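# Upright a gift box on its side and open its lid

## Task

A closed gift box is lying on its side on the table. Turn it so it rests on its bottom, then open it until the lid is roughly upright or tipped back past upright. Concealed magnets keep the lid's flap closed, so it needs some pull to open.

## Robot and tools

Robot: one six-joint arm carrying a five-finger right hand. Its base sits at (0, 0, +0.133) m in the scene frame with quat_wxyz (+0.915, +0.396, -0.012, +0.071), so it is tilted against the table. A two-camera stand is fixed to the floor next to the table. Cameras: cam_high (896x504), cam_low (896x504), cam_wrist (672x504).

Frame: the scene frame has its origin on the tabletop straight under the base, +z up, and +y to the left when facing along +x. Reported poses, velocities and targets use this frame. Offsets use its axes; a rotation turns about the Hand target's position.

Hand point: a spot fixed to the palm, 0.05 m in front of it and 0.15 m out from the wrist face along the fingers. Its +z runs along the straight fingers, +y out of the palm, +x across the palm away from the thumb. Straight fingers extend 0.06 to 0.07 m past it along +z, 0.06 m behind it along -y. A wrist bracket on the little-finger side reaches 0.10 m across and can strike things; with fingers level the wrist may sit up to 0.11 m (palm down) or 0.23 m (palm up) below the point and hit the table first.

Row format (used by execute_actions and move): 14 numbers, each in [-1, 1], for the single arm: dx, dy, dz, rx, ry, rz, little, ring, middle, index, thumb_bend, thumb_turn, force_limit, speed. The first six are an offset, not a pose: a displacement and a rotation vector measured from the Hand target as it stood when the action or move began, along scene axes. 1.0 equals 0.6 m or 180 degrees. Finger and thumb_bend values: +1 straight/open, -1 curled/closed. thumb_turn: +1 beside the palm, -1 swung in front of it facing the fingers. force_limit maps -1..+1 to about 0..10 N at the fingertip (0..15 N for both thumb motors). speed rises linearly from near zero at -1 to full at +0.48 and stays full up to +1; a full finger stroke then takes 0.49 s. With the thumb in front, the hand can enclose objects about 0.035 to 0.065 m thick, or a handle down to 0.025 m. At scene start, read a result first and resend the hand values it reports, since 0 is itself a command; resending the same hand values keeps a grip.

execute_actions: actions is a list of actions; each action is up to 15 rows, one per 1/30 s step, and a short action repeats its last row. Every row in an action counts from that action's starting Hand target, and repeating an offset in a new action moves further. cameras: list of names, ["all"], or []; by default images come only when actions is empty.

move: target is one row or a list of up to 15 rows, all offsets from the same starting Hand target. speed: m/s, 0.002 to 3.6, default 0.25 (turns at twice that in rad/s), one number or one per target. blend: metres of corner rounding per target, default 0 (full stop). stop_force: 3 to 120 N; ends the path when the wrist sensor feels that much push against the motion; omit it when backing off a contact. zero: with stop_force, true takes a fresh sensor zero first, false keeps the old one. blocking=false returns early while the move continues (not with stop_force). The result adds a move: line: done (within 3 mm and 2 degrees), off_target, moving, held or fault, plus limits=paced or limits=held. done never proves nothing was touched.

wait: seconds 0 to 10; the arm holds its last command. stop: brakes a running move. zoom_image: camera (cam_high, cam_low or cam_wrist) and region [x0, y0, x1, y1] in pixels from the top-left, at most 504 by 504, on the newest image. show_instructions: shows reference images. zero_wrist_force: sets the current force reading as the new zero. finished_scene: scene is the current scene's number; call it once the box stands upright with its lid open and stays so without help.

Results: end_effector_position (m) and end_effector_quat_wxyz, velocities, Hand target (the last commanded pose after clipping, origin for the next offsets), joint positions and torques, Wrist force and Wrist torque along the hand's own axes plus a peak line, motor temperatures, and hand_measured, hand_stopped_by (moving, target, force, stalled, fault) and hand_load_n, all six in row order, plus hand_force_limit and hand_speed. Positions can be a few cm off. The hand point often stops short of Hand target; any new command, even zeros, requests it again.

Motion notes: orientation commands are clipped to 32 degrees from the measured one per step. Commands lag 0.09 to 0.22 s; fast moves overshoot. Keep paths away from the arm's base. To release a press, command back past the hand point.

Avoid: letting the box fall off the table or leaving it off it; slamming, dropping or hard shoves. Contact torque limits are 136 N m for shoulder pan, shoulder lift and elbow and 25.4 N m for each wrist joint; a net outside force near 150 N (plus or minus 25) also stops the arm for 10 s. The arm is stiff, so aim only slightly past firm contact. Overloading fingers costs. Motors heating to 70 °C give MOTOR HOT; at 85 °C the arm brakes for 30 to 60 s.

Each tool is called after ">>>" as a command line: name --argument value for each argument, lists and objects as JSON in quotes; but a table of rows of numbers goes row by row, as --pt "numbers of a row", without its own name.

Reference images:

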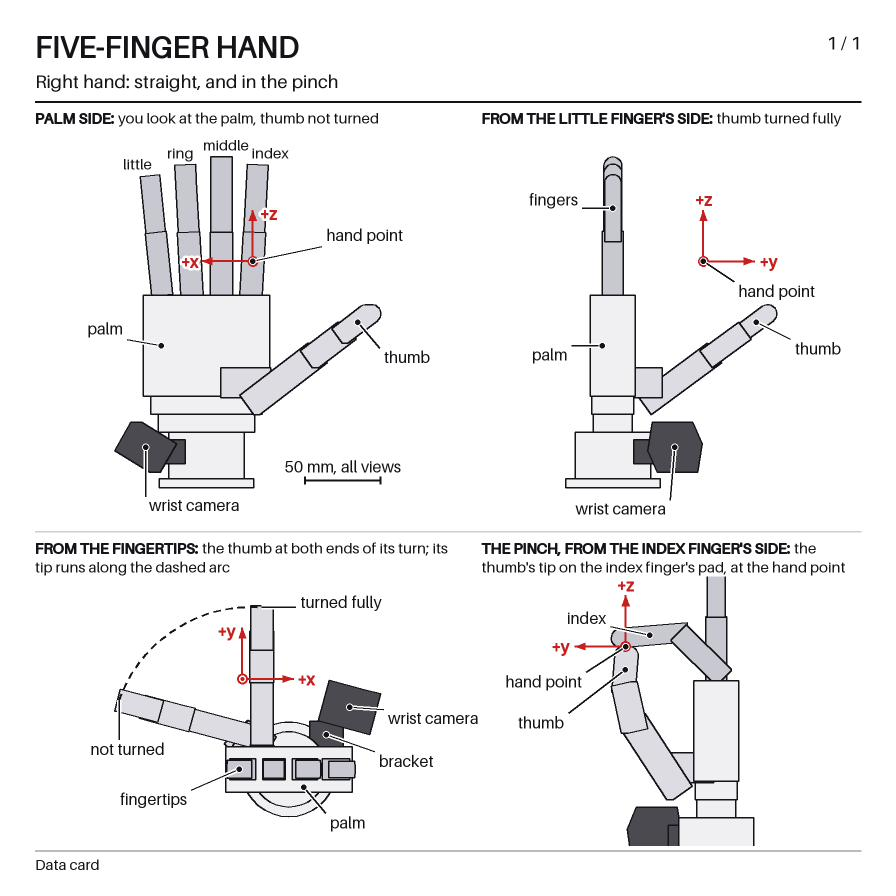

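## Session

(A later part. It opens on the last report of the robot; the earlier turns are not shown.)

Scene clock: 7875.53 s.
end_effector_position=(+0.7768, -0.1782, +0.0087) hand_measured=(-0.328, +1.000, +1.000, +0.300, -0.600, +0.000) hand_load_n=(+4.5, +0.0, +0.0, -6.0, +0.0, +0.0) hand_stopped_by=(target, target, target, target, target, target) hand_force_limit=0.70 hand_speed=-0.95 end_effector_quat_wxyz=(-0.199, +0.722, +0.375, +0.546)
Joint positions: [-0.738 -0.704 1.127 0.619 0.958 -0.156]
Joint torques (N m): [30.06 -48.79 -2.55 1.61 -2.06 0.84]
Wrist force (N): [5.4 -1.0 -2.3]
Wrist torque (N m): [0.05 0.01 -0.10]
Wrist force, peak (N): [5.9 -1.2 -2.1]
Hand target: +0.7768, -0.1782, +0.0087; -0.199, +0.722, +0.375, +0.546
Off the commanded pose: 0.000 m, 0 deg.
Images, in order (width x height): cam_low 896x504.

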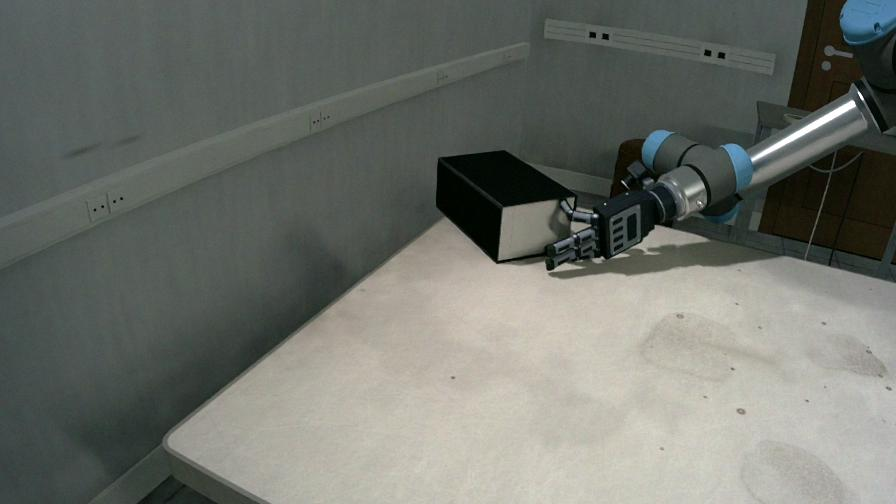

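>>> execute_actions --actions '[[[0,0,0,0,0,0,-0.37,1,1,0.3,-0.6,0,0.7,-0.95]]]'

>>> execute_actions --actions '[[[0,0,0,0,0,0,-0.41,1,1,0.3,-0.6,0,0.7,-0.95]]]'

>>> execute_actions --actions '[[[0.0005,0.0006,0.0016,-0.0085,0.0072,0,-0.41,1,1,0.3,-0.6,0,0.7,-0.95]]]'

>>> execute_actions --actions '[[[0,0,0,0,0,0,-0.46,1,1,0.3,-0.6,0,0.7,-0.95]]]'

>>> execute_actions --actions '[[[0.0010,0.0002,0.0022,-0.0049,0.0114,0,-0.46,1,1,0.3,-0.6,0,0.7,-0.95]]]'

>>> execute_actions --actions '[[[0,0,0,0,0,0,-0.52,1,1,0.3,-0.6,0,0.7,-0.95]]]' --cameras '["cam_low","cam_wrist"]'

>>> zoom_image --camera "cam_low" --region '[430, 140, 630, 290]'

Scene clock: 7883.10 s.
end_effector_position=(+0.7768, -0.1782, +0.0087) hand_measured=(-0.368, +1.000, +1.000, +0.300, -0.600, +0.000) hand_load_n=(+4.0, +0.0, +0.0, -5.5, +0.0, +0.0) hand_stopped_by=(target, target, target, target, target, target) hand_force_limit=0.70 hand_speed=-0.95 end_effector_quat_wxyz=(-0.199, +0.722, +0.375, +0.546)
Joint positions: [-0.738 -0.704 1.127 0.619 0.958 -0.156]
Joint torques (N m): [35.52 -50.38 0.09 -0.36 -0.89 0.93]
Wrist force (N): [5.7 -1.1 -2.5]
Wrist torque (N m): [0.07 -0.03 -0.06]
Wrist force, peak (N): [6.0 -1.2 -2.4]
Hand target: +0.7768, -0.1782, +0.0087; -0.199, +0.722, +0.375, +0.546
Off the commanded pose: 0.000 m, 0 deg.

Scene clock: 7883.80 s.
end_effector_position=(+0.7768, -0.1782, +0.0087) hand_measured=(-0.410, +1.000, +1.000, +0.300, -0.600, +0.000) hand_load_n=(+3.5, +0.0, +0.0, -5.5, +0.0, +0.5) hand_stopped_by=(target, target, target, target, target, target) hand_force_limit=0.70 hand_speed=-0.95 end_effector_quat_wxyz=(-0.199, +0.722, +0.375, +0.546)
Joint positions: [-0.738 -0.704 1.127 0.619 0.958 -0.156]
Joint torques (N m): [36.46 -50.61 -0.36 -0.28 -0.66 0.87]
Wrist force (N): [5.4 -0.8 -2.8]
Wrist torque (N m): [0.04 0.04 -0.06]
Wrist force, peak (N): [5.8 -0.9 -2.8]
Hand target: +0.7768, -0.1782, +0.0087; -0.199, +0.722, +0.375, +0.546
Off the commanded pose: 0.000 m, 0 deg.

Scene clock: 7884.50 s.
end_effector_position=(+0.7771, -0.1779, +0.0097) hand_measured=(-0.410, +1.000, +1.000, +0.300, -0.600, +0.000) hand_load_n=(-2.0, +0.0, +0.0, -4.0, +0.0, +0.0) hand_stopped_by=(target, target, target, target, target, target) hand_force_limit=0.70 hand_speed=-0.95 end_effector_quat_wxyz=(-0.194, +0.731, +0.380, +0.533)
Joint positions: [-0.723 -0.712 1.129 0.616 1.001 -0.141]
Joint torques (N m): [35.13 -32.03 -10.33 3.71 2.52 0.94]
Wrist force (N): [8.6 0.5 -4.9]
Wrist torque (N m): [-0.01 0.40 0.02]
Wrist force, peak (N): [8.9 0.7 -4.7]
Hand target: +0.7771, -0.1779, +0.0097; -0.194, +0.731, +0.380, +0.533
Off the commanded pose: 0.000 m, 0 deg.

Scene clock: 7885.20 s.
end_effector_position=(+0.7771, -0.1779, +0.0096) hand_measured=(-0.460, +1.000, +1.000, +0.300, -0.600, +0.000) hand_load_n=(+1.0, +0.0, +0.0, -4.5, +0.5, +0.0) hand_stopped_by=(target, target, target, target, target, target) hand_force_limit=0.70 hand_speed=-0.95 end_effector_quat_wxyz=(-0.194, +0.731, +0.380, +0.533)
Joint positions: [-0.723 -0.712 1.129 0.616 1.001 -0.141]
Joint torques (N m): [40.16 -34.84 -9.25 3.62 1.05 1.26]
Wrist force (N): [7.7 2.3 -3.0]
Wrist torque (N m): [0.01 0.25 0.15]
Wrist force, peak (N): [8.7 0.8 -4.8]
Hand target: +0.7771, -0.1779, +0.0097; -0.194, +0.731, +0.380, +0.533
Off the commanded pose: 0.000 m, 0 deg.

Scene clock: 7885.90 s.
end_effector_position=(+0.7777, -0.1778, +0.0110) hand_measured=(-0.460, +1.000, +1.000, +0.300, -0.600, +0.000) hand_load_n=(+0.5, +0.0, +0.0, -1.0, +0.5, +0.0) hand_stopped_by=(target, target, target, target, target, target) hand_force_limit=0.70 hand_speed=-0.95 end_effector_quat_wxyz=(-0.195, +0.741, +0.381, +0.517)
Joint positions: [-0.707 -0.716 1.119 0.627 1.045 -0.113]
Joint torques (N m): [43.86 -35.93 1.48 -0.85 1.04 1.2]
Wrist force (N): [2.9 1.4 -1.6]
Wrist torque (N m): [0.17 0.05 0.18]
Wrist force, peak (N): [9.5 2.0 -4.3]
Hand target: +0.7777, -0.1777, +0.0110; -0.195, +0.741, +0.381, +0.517
Off the commanded pose: 0.000 m, 0 deg.

Scene clock: 7886.60 s.
end_effector_position=(+0.7777, -0.1777, +0.0110) hand_measured=(-0.520, +1.000, +1.000, +0.300, -0.600, +0.000) hand_load_n=(+0.5, +0.0, +0.0, -1.0, +0.0, +0.0) hand_stopped_by=(target, target, target, target, target, target) hand_force_limit=0.70 hand_speed=-0.95 end_effector_quat_wxyz=(-0.195, +0.741, +0.381, +0.517)
Joint positions: [-0.707 -0.716 1.119 0.627 1.045 -0.113]
Joint torques (N m): [45.94 -35.4 0.03 -0.68 0.75 1.38]
Wrist force (N): [3.3 1.1 -1.2]
Wrist torque (N m): [0.13 -0.06 0.21]
Wrist force, peak (N): [3.2 0.9 -1.6]
Hand target: +0.7777, -0.1777, +0.0110; -0.195, +0.741, +0.381, +0.517
Off the commanded pose: 0.000 m, 0 deg.
Images, in order (width x height): cam_low 896x504, cam_wrist 672x504.

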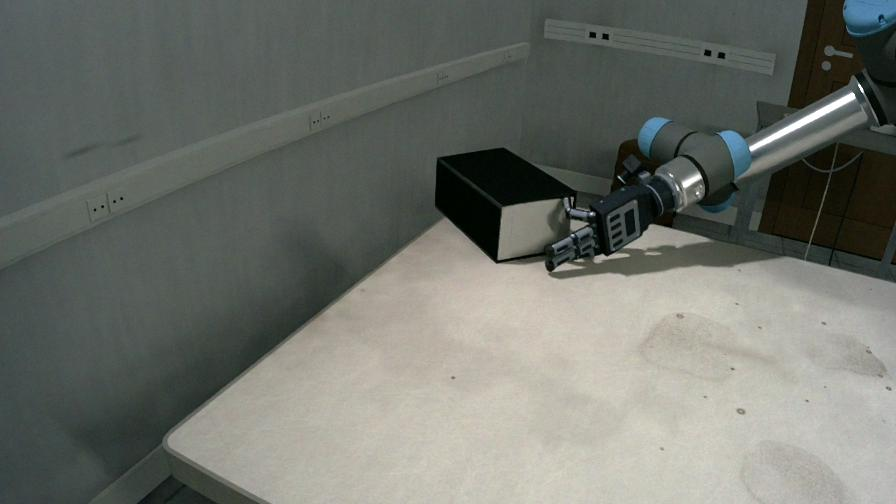

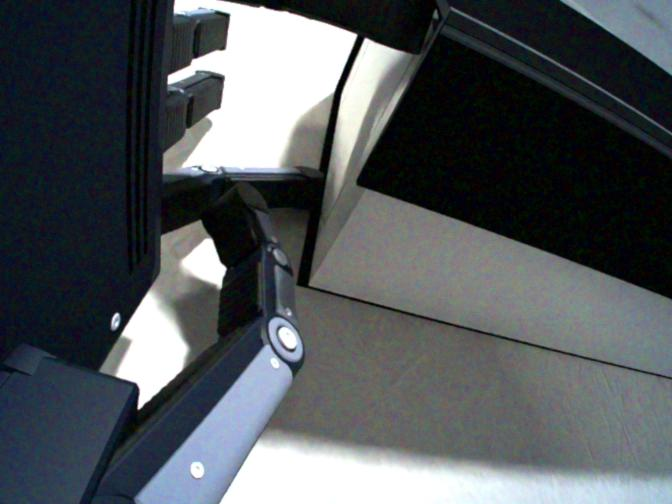

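Scaled by 2.520 from the camera's 896x504 image, which has a finer 1280x720 frame.

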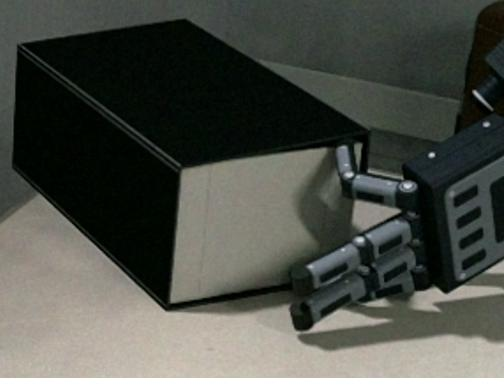

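>>> execute_actions --actions '[[[0.0021,0.0009,0.0038,-0.0116,0.0207,0,-0.52,1,1,0.3,-0.6,0,0.7,-0.95]]]'

>>> execute_actions --actions '[[[0,0,0,0,0,0,-0.6,1,1,0.3,-0.6,0,0.7,-0.93]]]'

>>> execute_actions --actions '[[[0.0021,0.0009,0.0038,-0.0116,0.0207,0,-0.6,1,1,0.3,-0.6,0,0.7,-0.93]]]'

>>> execute_actions --actions '[[[0,0,0,0,0,0,-0.66,1,1,0.3,-0.6,0,0.7,-0.93]]]' --cameras '["cam_low","cam_wrist"]'

>>> zoom_image --camera "cam_low" --region '[430, 140, 630, 290]'

Scene clock: 7891.63 s.
end_effector_position=(+0.7789, -0.1772, +0.0132) hand_measured=(-0.520, +1.000, +1.000, +0.300, -0.600, +0.000) hand_load_n=(+0.0, +0.0, +0.0, -1.0, +0.0, +0.0) hand_stopped_by=(target, target, target, target, target, target) hand_force_limit=0.70 hand_speed=-0.95 end_effector_quat_wxyz=(-0.194, +0.761, +0.384, +0.485)
Joint positions: [-0.674 -0.718 1.097 0.65 1.132 -0.065]
Joint torques (N m): [47.95 -52.2 -3.04 -0.4 0.33 1.6]
Wrist force (N): [0.8 0.8 -1.4]
Wrist torque (N m): [0.04 -0.02 0.13]
Wrist force, peak (N): [6.3 1.4 -1.7]
Hand target: +0.7790, -0.1772, +0.0133; -0.193, +0.761, +0.384, +0.486
Off the commanded pose: 0.000 m, 0 deg.

Scene clock: 7892.33 s.
end_effector_position=(+0.7790, -0.1772, +0.0133) hand_measured=(-0.600, +1.000, +1.000, +0.300, -0.600, +0.000) hand_load_n=(+0.5, +0.0, +0.0, -1.0, +0.0, +0.0) hand_stopped_by=(target, target, target, target, target, target) hand_force_limit=0.70 hand_speed=-0.93 end_effector_quat_wxyz=(-0.193, +0.761, +0.384, +0.486)
Joint positions: [-0.674 -0.718 1.097 0.65 1.132 -0.065]
Joint torques (N m): [47.8 -51.79 -6.6 -0.46 0.19 1.36]
Wrist force (N): [0.6 0.8 -1.1]
Wrist torque (N m): [0.07 -0.06 0.13]
Wrist force, peak (N): [0.6 1.0 -1.4]
Hand target: +0.7790, -0.1772, +0.0133; -0.193, +0.761, +0.384, +0.486
Off the commanded pose: 0.000 m, 0 deg.

Scene clock: 7893.03 s.
end_effector_position=(+0.7802, -0.1766, +0.0155) hand_measured=(-0.600, +1.000, +1.000, +0.300, -0.600, +0.000) hand_load_n=(+0.5, +0.0, +0.0, -0.5, +0.0, +0.0) hand_stopped_by=(target, target, target, target, target, target) hand_force_limit=0.70 hand_speed=-0.93 end_effector_quat_wxyz=(-0.192, +0.780, +0.386, +0.453)
Joint positions: [-0.64 -0.714 1.065 0.681 1.219 -0.018]
Joint torques (N m): [48.27 -52.02 -10.29 0.86 0.13 1.4]
Wrist force (N): [0.3 1.2 -0.5]
Wrist torque (N m): [0.14 -0.09 0.16]
Wrist force, peak (N): [1.8 0.0 -0.9]
Hand target: +0.7802, -0.1767, +0.0155; -0.192, +0.780, +0.386, +0.453
Off the commanded pose: 0.000 m, 0 deg.

Scene clock: 7893.73 s.
end_effector_position=(+0.7802, -0.1767, +0.0155) hand_measured=(-0.660, +1.000, +1.000, +0.300, -0.600, +0.000) hand_load_n=(+0.5, +0.0, +0.0, +0.0, +0.0, +0.0) hand_stopped_by=(target, target, target, target, target, target) hand_force_limit=0.70 hand_speed=-0.93 end_effector_quat_wxyz=(-0.192, +0.780, +0.386, +0.453)
Joint positions: [-0.64 -0.714 1.065 0.681 1.219 -0.018]
Joint torques (N m): [49.26 -53.39 -12.74 3.13 0.16 1.41]
Wrist force (N): [0.1 1.1 -0.3]
Wrist torque (N m): [0.12 -0.08 0.15]
Wrist force, peak (N): [0.0 1.2 0.1]
Hand target: +0.7802, -0.1767, +0.0155; -0.192, +0.780, +0.386, +0.453
Off the commanded pose: 0.000 m, 0 deg.
Images, in order (width x height): cam_low 896x504, cam_wrist 672x504.

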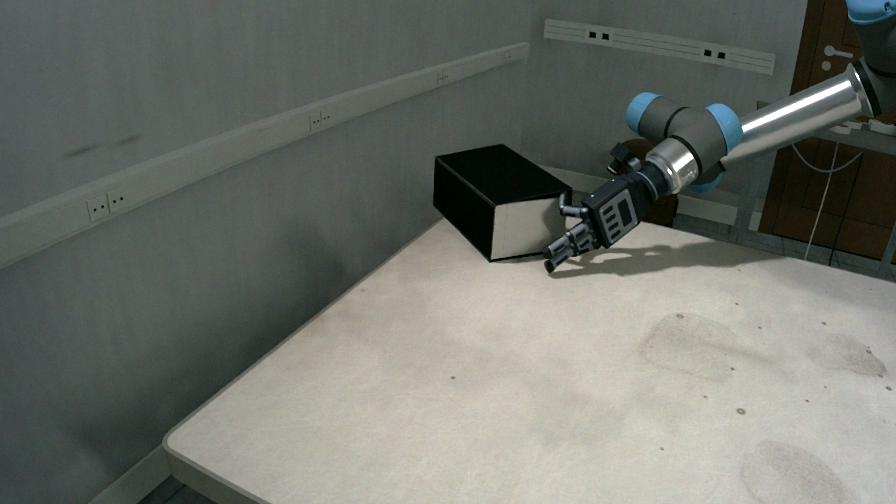

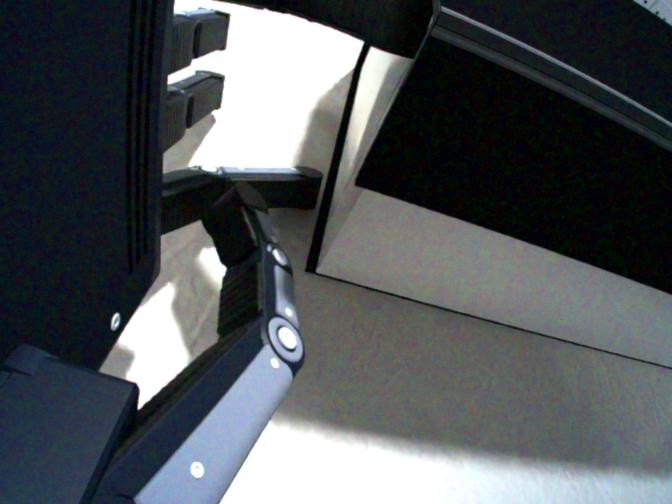

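Scaled by 2.520 from the camera's 896x504 image, which has a finer 1280x720 frame.

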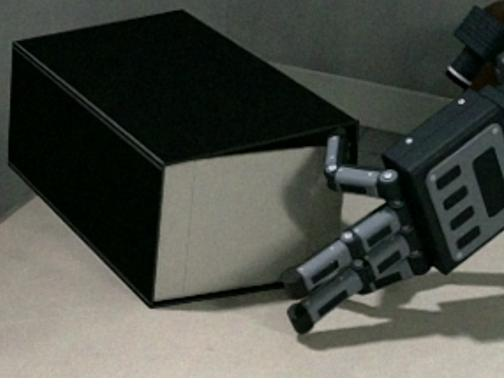

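>>> move --pt "0.0013 0.0015 0.0167 0 0 0 -0.66 1 1 0.3 -0.6 0 0.7 -0.93" --pt "0.0033 0.0039 0.0333 0 0 0 -0.66 1 1 0.3 -0.6 0 0.7 -0.93" --pt "0.0086 0.0102 0.0583 0 0 0 -0.66 1 1 0.3 -0.6 0 0.7 -0.93" --speed 0.02 --blend 0.003 --cameras '["cam_low","cam_wrist"]'

>>> zoom_image --camera "cam_low" --region '[430, 120, 630, 280]'

Scene clock: 7977.67 s.
end_effector_position=(+0.7854, -0.1705, +0.0507) hand_measured=(-0.660, +1.000, +1.000, +0.300, -0.600, +0.000) hand_load_n=(+0.5, +0.0, +0.0, +0.0, +0.0, +0.0) hand_stopped_by=(target, target, target, target, target, target) hand_force_limit=0.70 hand_speed=-0.93 end_effector_quat_wxyz=(-0.192, +0.780, +0.386, +0.453)
Joint positions: [-0.593 -0.743 1.062 0.698 1.244 0.025]
Joint torques (N m): [35.61 -45.25 -9.47 3.04 -1.08 -0.24]
Wrist force (N): [-0.5 1.0 -0.3]
Wrist torque (N m): [0.13 -0.04 0.07]
Wrist force, peak (N): [-0.1 1.3 -0.1]
Hand target: +0.7854, -0.1705, +0.0505; -0.192, +0.780, +0.386, +0.453
Off the commanded pose: 0.000 m, 0 deg.
move: done
Images, in order (width x height): cam_low 896x504, cam_wrist 672x504.

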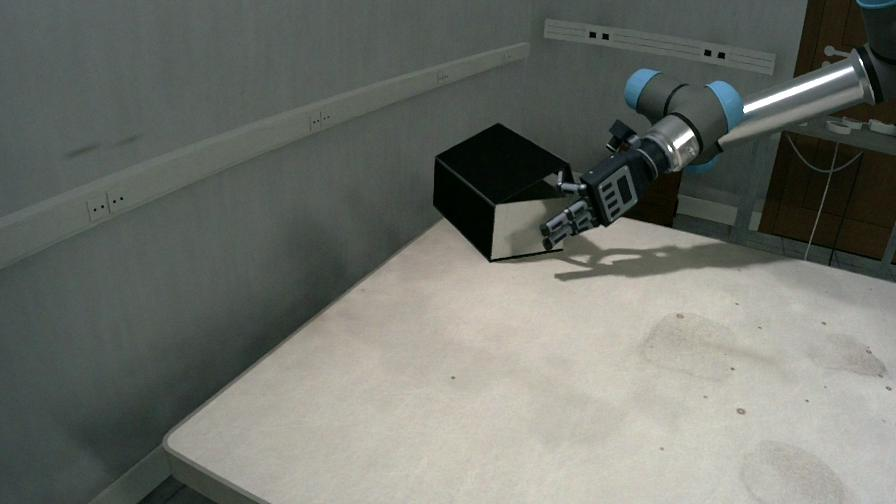

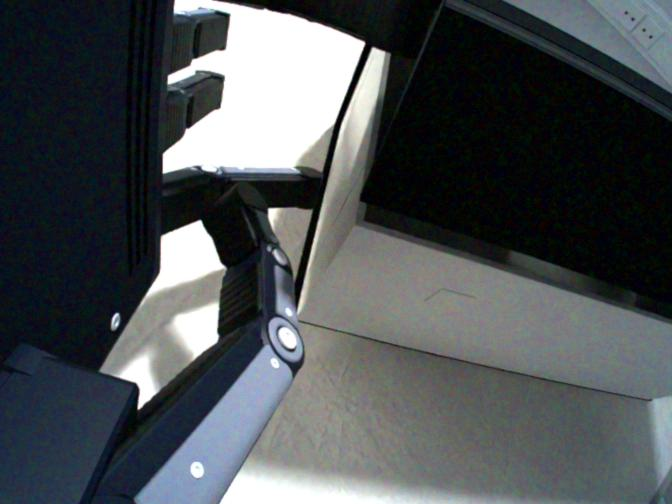

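Scaled by 2.520 from the camera's 896x504 image, which has a finer 1280x720 frame.

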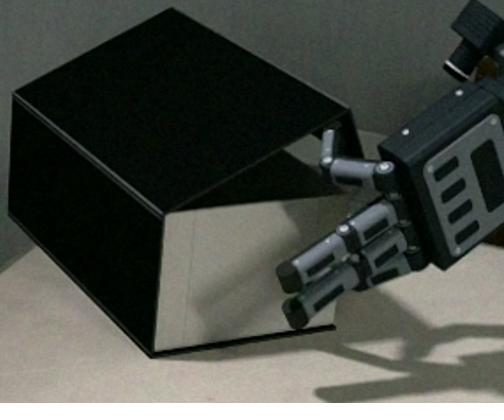

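>>> execute_actions --actions '[[[0,0,0,0,0,0,-0.66,1,1,1,-0.6,0,0.7,-0.7]]]'

>>> move --target '[0.0102, -0.0086, 0, 0, 0, 0, -0.66, 1, 1, 1, -0.6, 0, 0.7, -0.7]' --speed 0.015 --cameras '["cam_low","cam_wrist"]'

>>> zoom_image --camera "cam_low" --region '[430, 120, 630, 280]'

Scene clock: 7982.27 s.
end_effector_position=(+0.7854, -0.1705, +0.0505) hand_measured=(-0.660, +1.000, +1.000, +1.000, -0.600, +0.000) hand_load_n=(+0.0, +0.0, +0.0, +0.0, +0.0, +0.5) hand_stopped_by=(target, target, target, target, target, target) hand_force_limit=0.70 hand_speed=-0.70 end_effector_quat_wxyz=(-0.192, +0.780, +0.386, +0.453)
Joint positions: [-0.593 -0.742 1.062 0.698 1.244 0.025]
Joint torques (N m): [34.54 -35.84 -2.76 -0.32 -3.18 -1.33]
Wrist force (N): [-0.6 1.0 -0.7]
Wrist torque (N m): [0.12 -0.02 0.07]
Wrist force, peak (N): [-0.3 1.2 -0.6]
Hand target: +0.7854, -0.1705, +0.0505; -0.192, +0.780, +0.386, +0.453
Off the commanded pose: 0.000 m, 0 deg.

Scene clock: 7983.10 s.
end_effector_position=(+0.7915, -0.1756, +0.0504) hand_measured=(-0.660, +1.000, +1.000, +1.000, -0.600, +0.000) hand_load_n=(+0.0, +0.0, +0.0, +0.0, +0.0, +0.0) hand_stopped_by=(target, target, target, target, target, target) hand_force_limit=0.70 hand_speed=-0.70 end_effector_quat_wxyz=(-0.192, +0.780, +0.386, +0.453)
Joint positions: [-0.594 -0.728 1.025 0.722 1.243 0.024]
Joint torques (N m): [36.76 -52.69 0.62 -0.21 -3.33 -1.21]
Wrist force (N): [-0.1 0.8 -0.7]
Wrist torque (N m): [0.10 -0.08 0.17]
Wrist force, peak (N): [-0.6 1.0 -0.8]
Hand target: +0.7915, -0.1757, +0.0505; -0.192, +0.780, +0.386, +0.453
Off the commanded pose: 0.000 m, 0 deg.
move: done
Images, in order (width x height): cam_low 896x504, cam_wrist 672x504.

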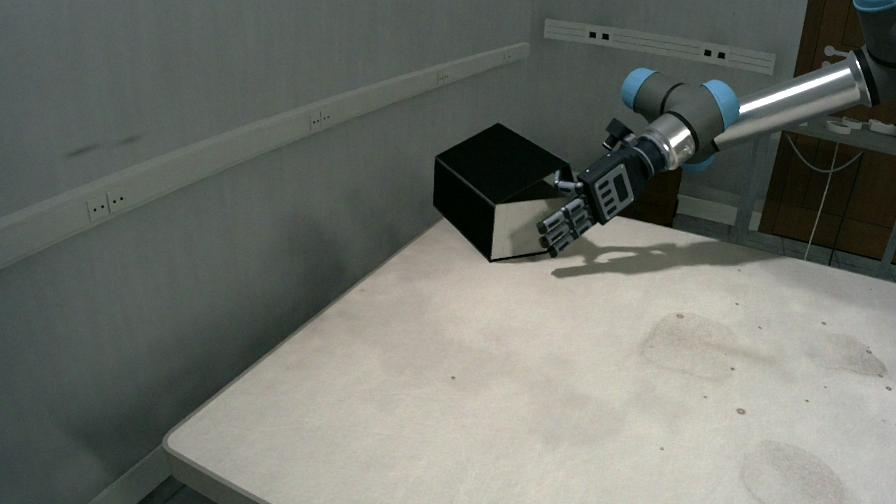

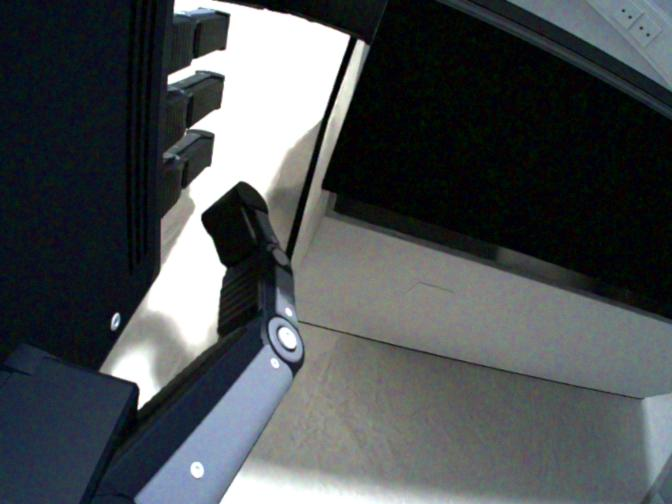

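Scaled by 2.520 from the camera's 896x504 image, which has a finer 1280x720 frame.

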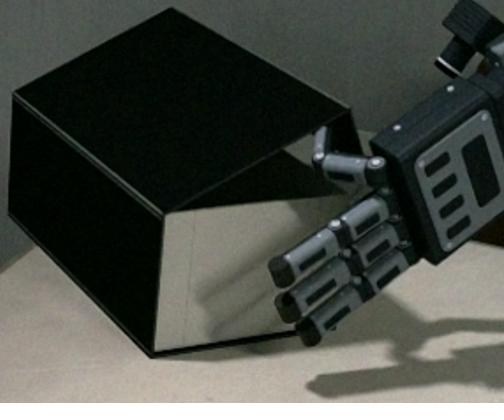

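>>> move --target '[0.0089, -0.0075, 0, 0, 0, 0, -0.66, 1, 1, 1, -0.6, 0, 0.7, -0.7]' --speed 0.015 --cameras '["cam_low","cam_wrist"]'

>>> zoom_image --camera "cam_low" --region '[430, 120, 630, 280]'

Scene clock: 7993.70 s.
end_effector_position=(+0.7968, -0.1801, +0.0505) hand_measured=(-0.660, +1.000, +1.000, +1.000, -0.600, +0.000) hand_load_n=(+0.0, +0.0, +0.0, +0.0, +0.0, +0.0) hand_stopped_by=(target, target, target, target, target, target) hand_force_limit=0.70 hand_speed=-0.70 end_effector_quat_wxyz=(-0.192, +0.780, +0.386, +0.453)
Joint positions: [-0.595 -0.715 0.991 0.742 1.243 0.023]
Joint torques (N m): [36.3 -52.98 0.25 -0.13 -3.39 -1.26]
Wrist force (N): [-0.1 1.1 -0.4]
Wrist torque (N m): [0.11 -0.10 0.18]
Wrist force, peak (N): [-0.7 1.0 -0.3]
Hand target: +0.7968, -0.1802, +0.0505; -0.192, +0.780, +0.386, +0.453
Off the commanded pose: 0.000 m, 0 deg.
move: done
Images, in order (width x height): cam_low 896x504, cam_wrist 672x504.

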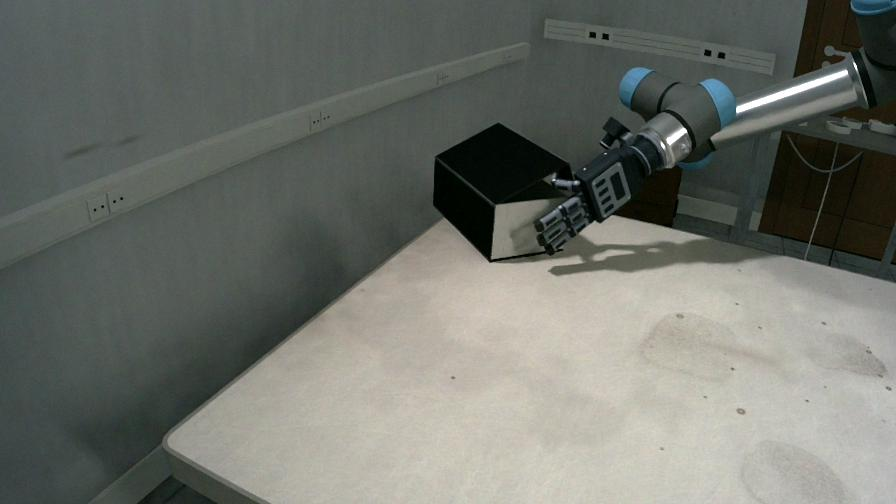

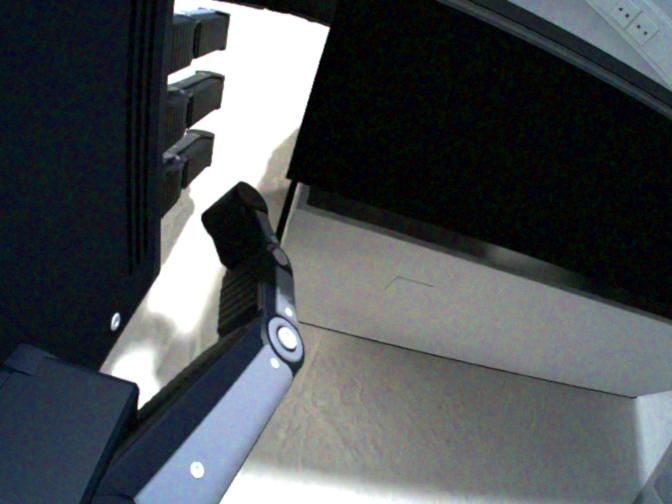

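Scaled by 2.520 from the camera's 896x504 image, which has a finer 1280x720 frame.

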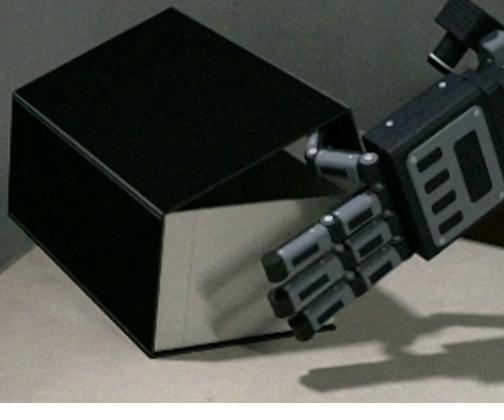

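>>> move --target '[0, 0, 0.0133, 0, 0, 0, -0.66, 1, 1, 1, -0.6, 0, 0.7, -0.7]' --speed 0.02

>>> execute_actions --actions '[[[0,0,0,0,0,0,-0.41,1,1,1,-0.6,0,0.7,-0.85]]]'

>>> move --target '[0, 0, 0.0133, 0, 0, 0, -0.41, 1, 1, 1, -0.6, 0, 0.7, -0.85]' --speed 0.02

>>> execute_actions --actions '[[[0,0,0,0,0,0,-0.16,1,1,1,-0.6,0,0.7,-0.85]]]' --cameras '["cam_low","cam_wrist"]'

>>> zoom_image --camera "cam_low" --region '[430, 110, 630, 270]'

Scene clock: 8000.57 s.
end_effector_position=(+0.7969, -0.1802, +0.0587) hand_measured=(-0.660, +1.000, +1.000, +1.000, -0.600, +0.000) hand_load_n=(+0.0, +0.0, +0.0, +0.0, +0.0, +0.0) hand_stopped_by=(target, target, target, target, target, target) hand_force_limit=0.70 hand_speed=-0.70 end_effector_quat_wxyz=(-0.192, +0.780, +0.386, +0.453)
Joint positions: [-0.586 -0.724 0.993 0.747 1.247 0.031]
Joint torques (N m): [37.7 -41.02 -2.43 2.95 -0.62 0.28]
Wrist force (N): [-0.6 0.6 -0.2]
Wrist torque (N m): [0.04 -0.06 0.04]
Wrist force, peak (N): [-0.1 1.2 -0.2]
Hand target: +0.7968, -0.1802, +0.0585; -0.192, +0.780, +0.386, +0.453
Off the commanded pose: 0.000 m, 0 deg.
move: done

Scene clock: 8001.43 s.
end_effector_position=(+0.7968, -0.1802, +0.0585) hand_measured=(-0.410, +1.000, +1.000, +1.000, -0.600, +0.000) hand_load_n=(+0.0, +0.0, +0.0, +0.0, +0.0, +0.0) hand_stopped_by=(target, target, target, target, target, target) hand_force_limit=0.70 hand_speed=-0.85 end_effector_quat_wxyz=(-0.192, +0.780, +0.386, +0.453)
Joint positions: [-0.586 -0.724 0.993 0.747 1.247 0.031]
Joint torques (N m): [35.66 -36.32 -8.12 -0.35 -3.62 -0.9]
Wrist force (N): [-0.2 0.8 -0.5]
Wrist torque (N m): [0.08 -0.09 0.08]
Wrist force, peak (N): [-0.4 1.0 -0.9]
Hand target: +0.7968, -0.1802, +0.0585; -0.192, +0.780, +0.386, +0.453
Off the commanded pose: 0.000 m, 0 deg.

Scene clock: 8002.13 s.
end_effector_position=(+0.7969, -0.1802, +0.0666) hand_measured=(-0.410, +1.000, +1.000, +1.000, -0.600, +0.000) hand_load_n=(+0.0, +0.0, +0.0, +0.0, +0.0, +0.0) hand_stopped_by=(target, target, target, target, target, target) hand_force_limit=0.70 hand_speed=-0.85 end_effector_quat_wxyz=(-0.192, +0.780, +0.386, +0.453)
Joint positions: [-0.578 -0.733 0.994 0.752 1.252 0.038]
Joint torques (N m): [38.24 -41.87 -2.48 2.95 -0.68 0.19]
Wrist force (N): [-0.2 1.1 -0.7]
Wrist torque (N m): [0.15 -0.10 0.08]
Wrist force, peak (N): [-0.4 1.0 -0.9]
Hand target: +0.7968, -0.1802, +0.0665; -0.192, +0.780, +0.386, +0.453
Off the commanded pose: 0.000 m, 0 deg.
move: done

Scene clock: 8003.00 s.
end_effector_position=(+0.7968, -0.1802, +0.0665) hand_measured=(-0.160, +1.000, +1.000, +1.000, -0.600, +0.000) hand_load_n=(+0.0, +0.0, +0.0, +0.0, +0.0, +0.0) hand_stopped_by=(target, target, target, target, target, target) hand_force_limit=0.70 hand_speed=-0.85 end_effector_quat_wxyz=(-0.192, +0.780, +0.386, +0.453)
Joint positions: [-0.578 -0.732 0.994 0.752 1.252 0.038]
Joint torques (N m): [35.42 -36.39 -5.94 -0.38 -3.45 -0.82]
Wrist force (N): [0.0 0.8 -0.5]
Wrist torque (N m): [0.07 -0.12 0.08]
Wrist force, peak (N): [0.0 1.1 -1.0]
Hand target: +0.7968, -0.1802, +0.0665; -0.192, +0.780, +0.386, +0.453
Off the commanded pose: 0.000 m, 0 deg.
Images, in order (width x height): cam_low 896x504, cam_wrist 672x504.

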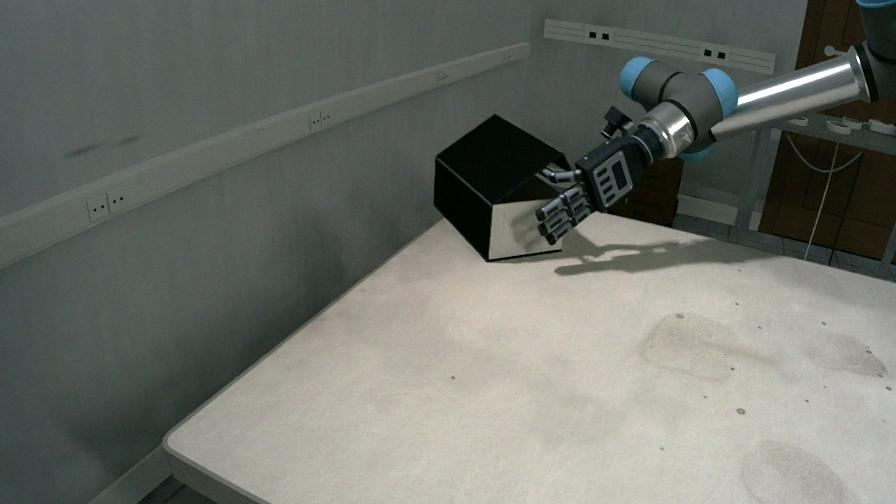

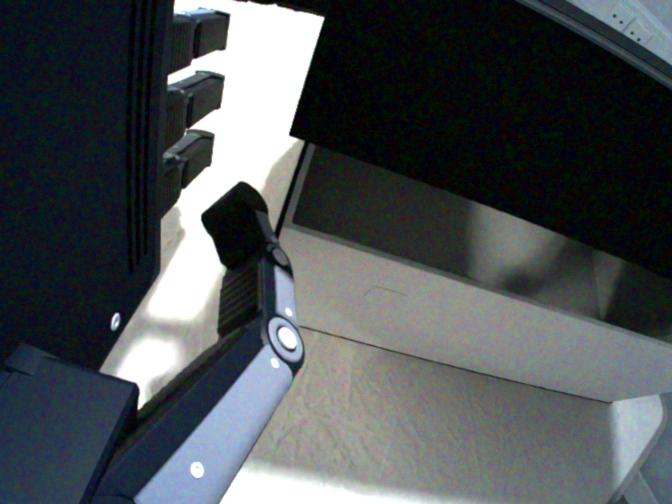

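Scaled by 2.520 from the camera's 896x504 image, which has a finer 1280x720 frame.

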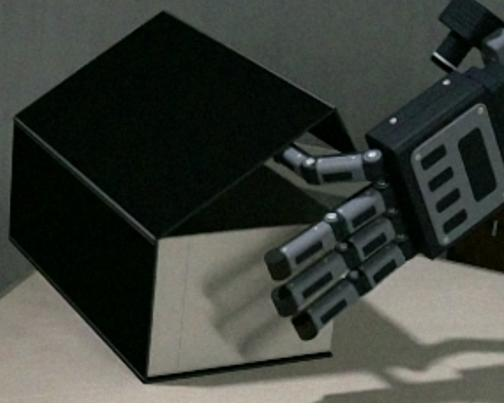

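>>> move --pt "0.0109 0.0129 0.0248 0 0 0 -0.16 1 1 1 -0.6 0 0.7 -0.85" --pt "0.0286 0.0339 0.0502 0 0 0 -0.16 1 1 1 -0.6 0 0.7 -0.85" --speed 0.025 --blend 0.004 --cameras '["cam_high","cam_low","cam_wrist"]'

>>> zoom_image --camera "cam_low" --region '[430, 90, 630, 270]'

Scene clock: 8013.97 s.
end_effector_position=(+0.8141, -0.1598, +0.0967) hand_measured=(-0.160, +1.000, +1.000, +1.000, -0.600, +0.000) hand_load_n=(-0.5, +0.0, +0.0, +0.0, +0.0, +0.0) hand_stopped_by=(target, target, target, target, target, target) hand_force_limit=0.70 hand_speed=-0.85 end_effector_quat_wxyz=(-0.192, +0.780, +0.386, +0.453)
Joint positions: [-0.513 -0.712 0.936 0.773 1.286 0.095]
Joint torques (N m): [37.34 -49.81 -4.3 2.58 -2.2 -0.68]
Wrist force (N): [-0.1 0.7 -0.6]
Wrist torque (N m): [0.06 -0.07 0.04]
Wrist force, peak (N): [-0.5 1.1 -0.7]
Hand target: +0.8140, -0.1599, +0.0966; -0.192, +0.780, +0.386, +0.453
Off the commanded pose: 0.000 m, 0 deg.
move: done

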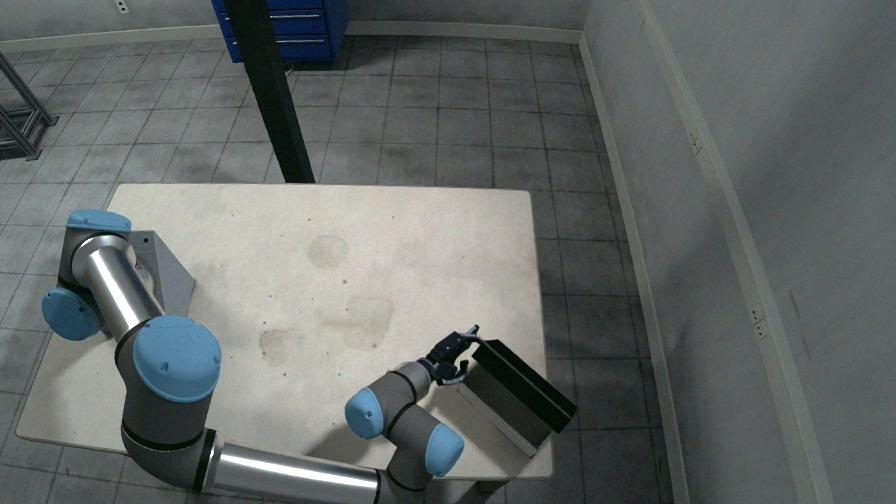

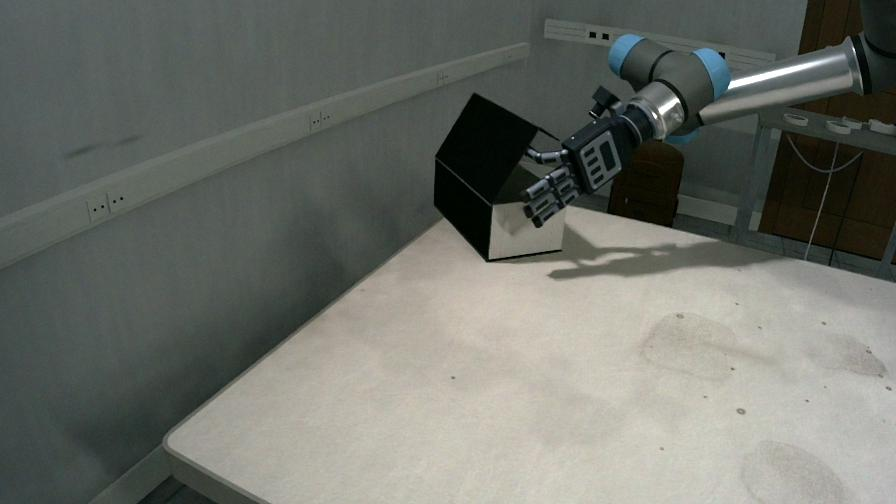

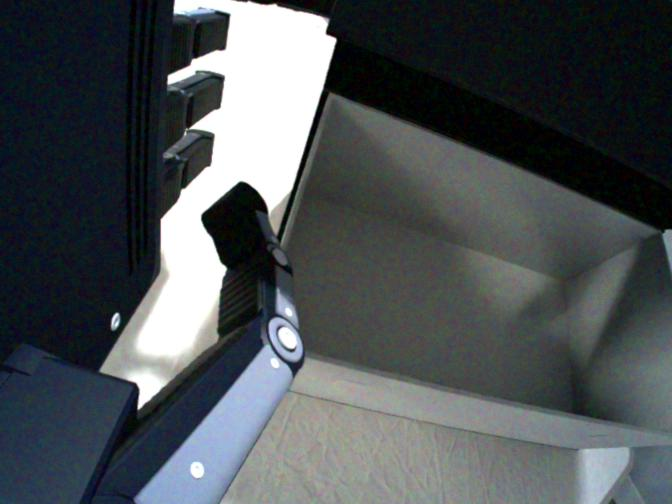

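Scaled by 2.520 from the camera's 896x504 image, which has a finer 1280x720 frame.

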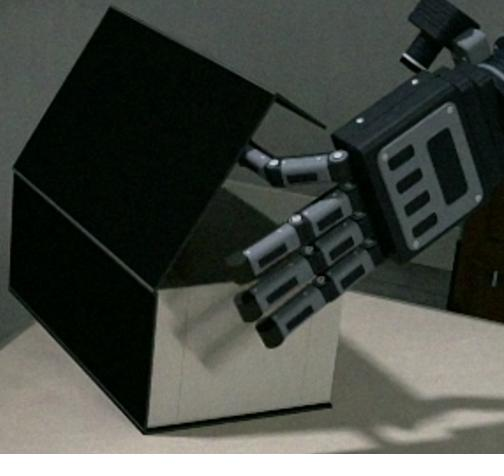

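>>> move --pt "0.0214 0.0253 0.0172 0 0 0 -0.16 1 1 1 -0.6 0 0.7 -0.85" --pt "0.045 0.0532 0.0253 0 0 0 -0.16 1 1 1 -0.6 0 0.7 -0.85" --speed 0.025 --blend 0.004 --cameras '["cam_high","cam_low","cam_wrist"]'

>>> zoom_image --camera "cam_low" --region '[420, 70, 620, 270]'

>>> zoom_image --camera "cam_high" --region '[400, 310, 600, 490]'

Scene clock: 8024.50 s.
end_effector_position=(+0.8410, -0.1278, +0.1118) hand_measured=(-0.160, +1.000, +1.000, +1.000, -0.600, +0.000) hand_load_n=(+0.0, +0.0, +0.0, +0.0, +0.0, +0.0) hand_stopped_by=(target, target, target, target, target, target) hand_force_limit=0.70 hand_speed=-0.85 end_effector_quat_wxyz=(-0.192, +0.780, +0.386, +0.453) end_effector_velocity=(-0.001, -0.002, +0.001) end_effector_angular_velocity=(-0.002, -0.001, -0.002)
Joint positions: [-0.45 -0.638 0.826 0.795 1.321 0.15]
Joint velocities: [-0.001 -0.005 0.003 -0.001 0.001 -0.001]
Joint torques (N m): [38.33 -54.54 -1.92 2.4 -2.15 -0.78]
Wrist force (N): [-0.2 1.2 -0.5]
Wrist torque (N m): [0.16 -0.05 0.07]
Wrist force, peak (N): [-0.6 1.1 -0.9]
Hand target: +0.8410, -0.1279, +0.1118; -0.192, +0.780, +0.386, +0.453
Off the commanded pose: 0.000 m, 0 deg.
move: done

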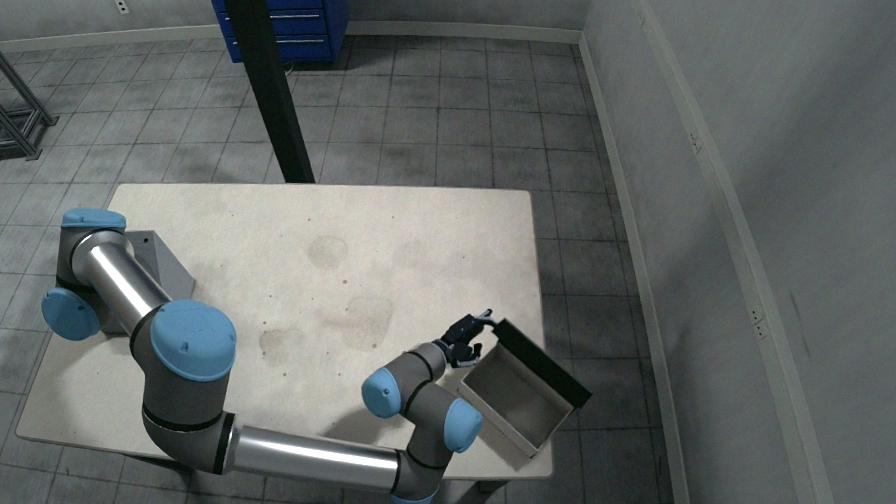

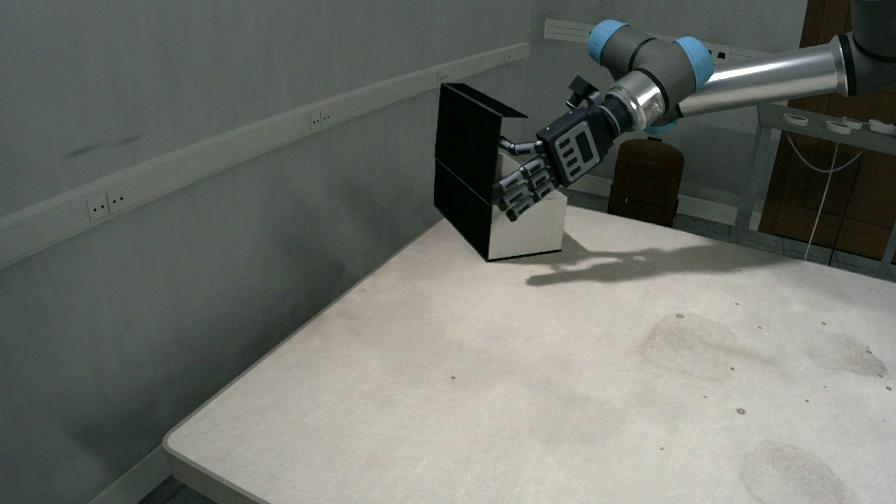

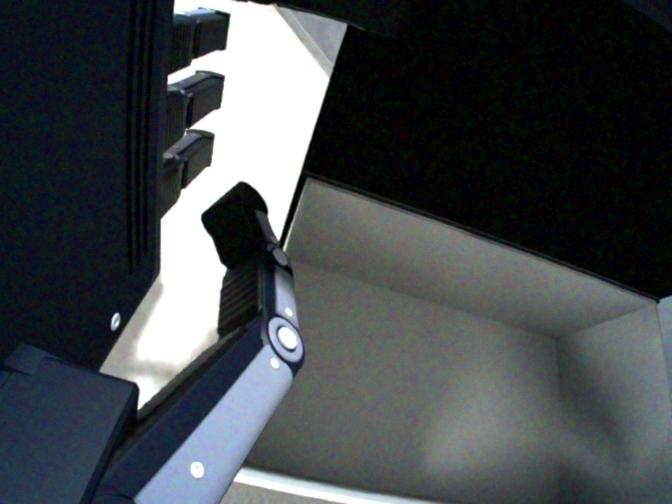

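Scaled by 2.520 from the camera's 896x504 image, which has a finer 1280x720 frame.

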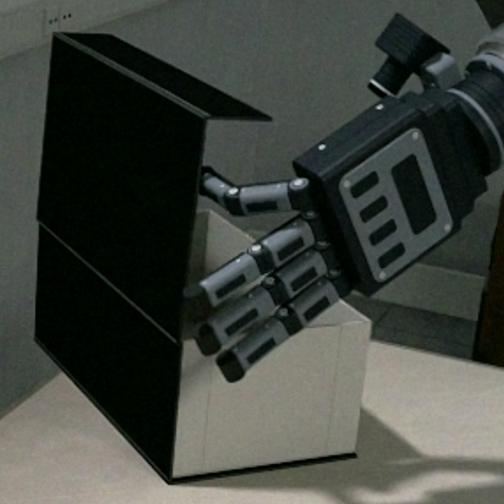

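Scaled by 2.520 from the camera's 896x504 image, which has a finer 1280x720 frame.

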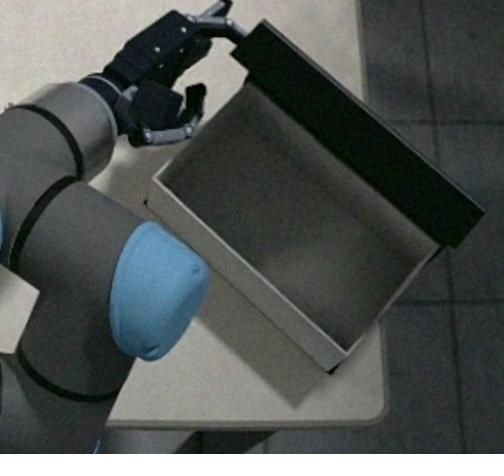

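>>> move --target '[0.0241, 0.0285, -0.0012, 0, 0, 0, -0.16, 1, 1, 1, -0.6, 0, 0.7, -0.85]' --speed 0.02 --cameras '["cam_high","cam_low"]'

>>> zoom_image --camera "cam_low" --region '[410, 60, 620, 270]'

Scene clock: 8030.77 s.
end_effector_position=(+0.8555, -0.1107, +0.1111) hand_measured=(-0.160, +1.000, +1.000, +1.000, -0.600, +0.000) hand_load_n=(+0.0, +0.0, +0.0, +0.0, +0.0, +0.0) hand_stopped_by=(target, target, target, target, target, target) hand_force_limit=0.70 hand_speed=-0.85 end_effector_quat_wxyz=(-0.192, +0.780, +0.386, +0.453)
Joint positions: [-0.426 -0.587 0.759 0.805 1.334 0.17]
Joint torques (N m): [40.1 -53.89 -2.19 2.72 -1.3 -0.42]
Wrist force (N): [-0.1 0.3 -0.1]
Wrist torque (N m): [-0.03 -0.07 0.04]
Wrist force, peak (N): [-0.2 1.2 -0.5]
Hand target: +0.8555, -0.1108, +0.1111; -0.192, +0.780, +0.386, +0.453
Off the commanded pose: 0.000 m, 0 deg.
move: done
Images, in order (width x height): cam_high 896x504, cam_low 896x504.

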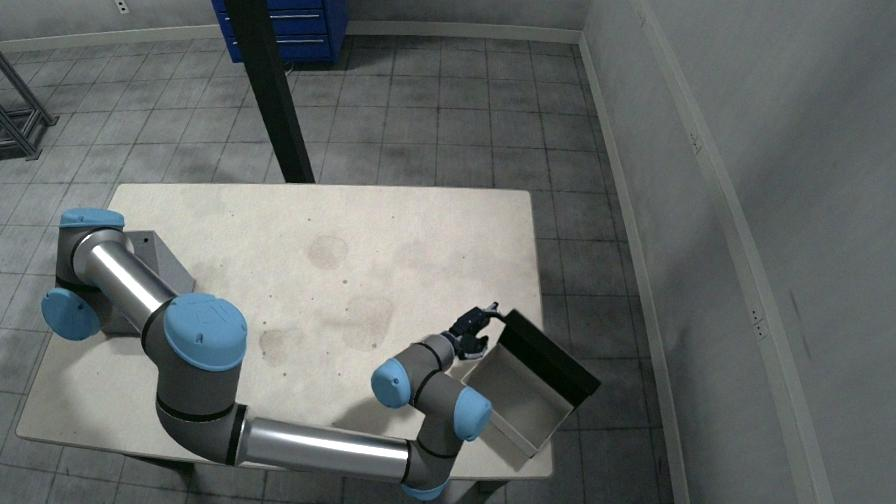

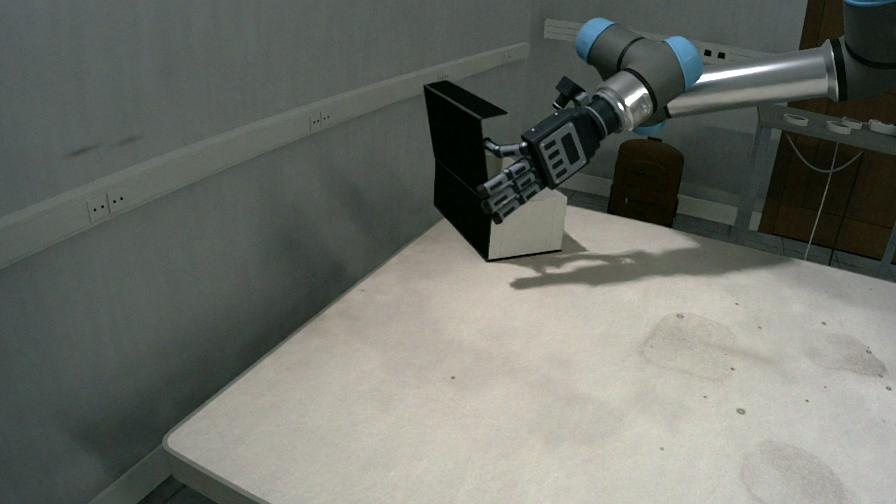

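Scaled by 2.400 from the camera's 896x504 image, which has a finer 1280x720 frame.

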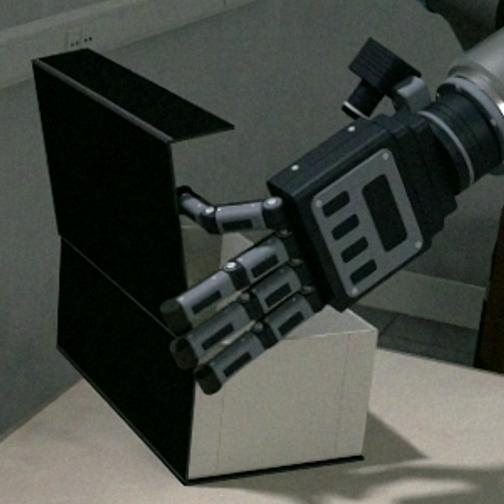

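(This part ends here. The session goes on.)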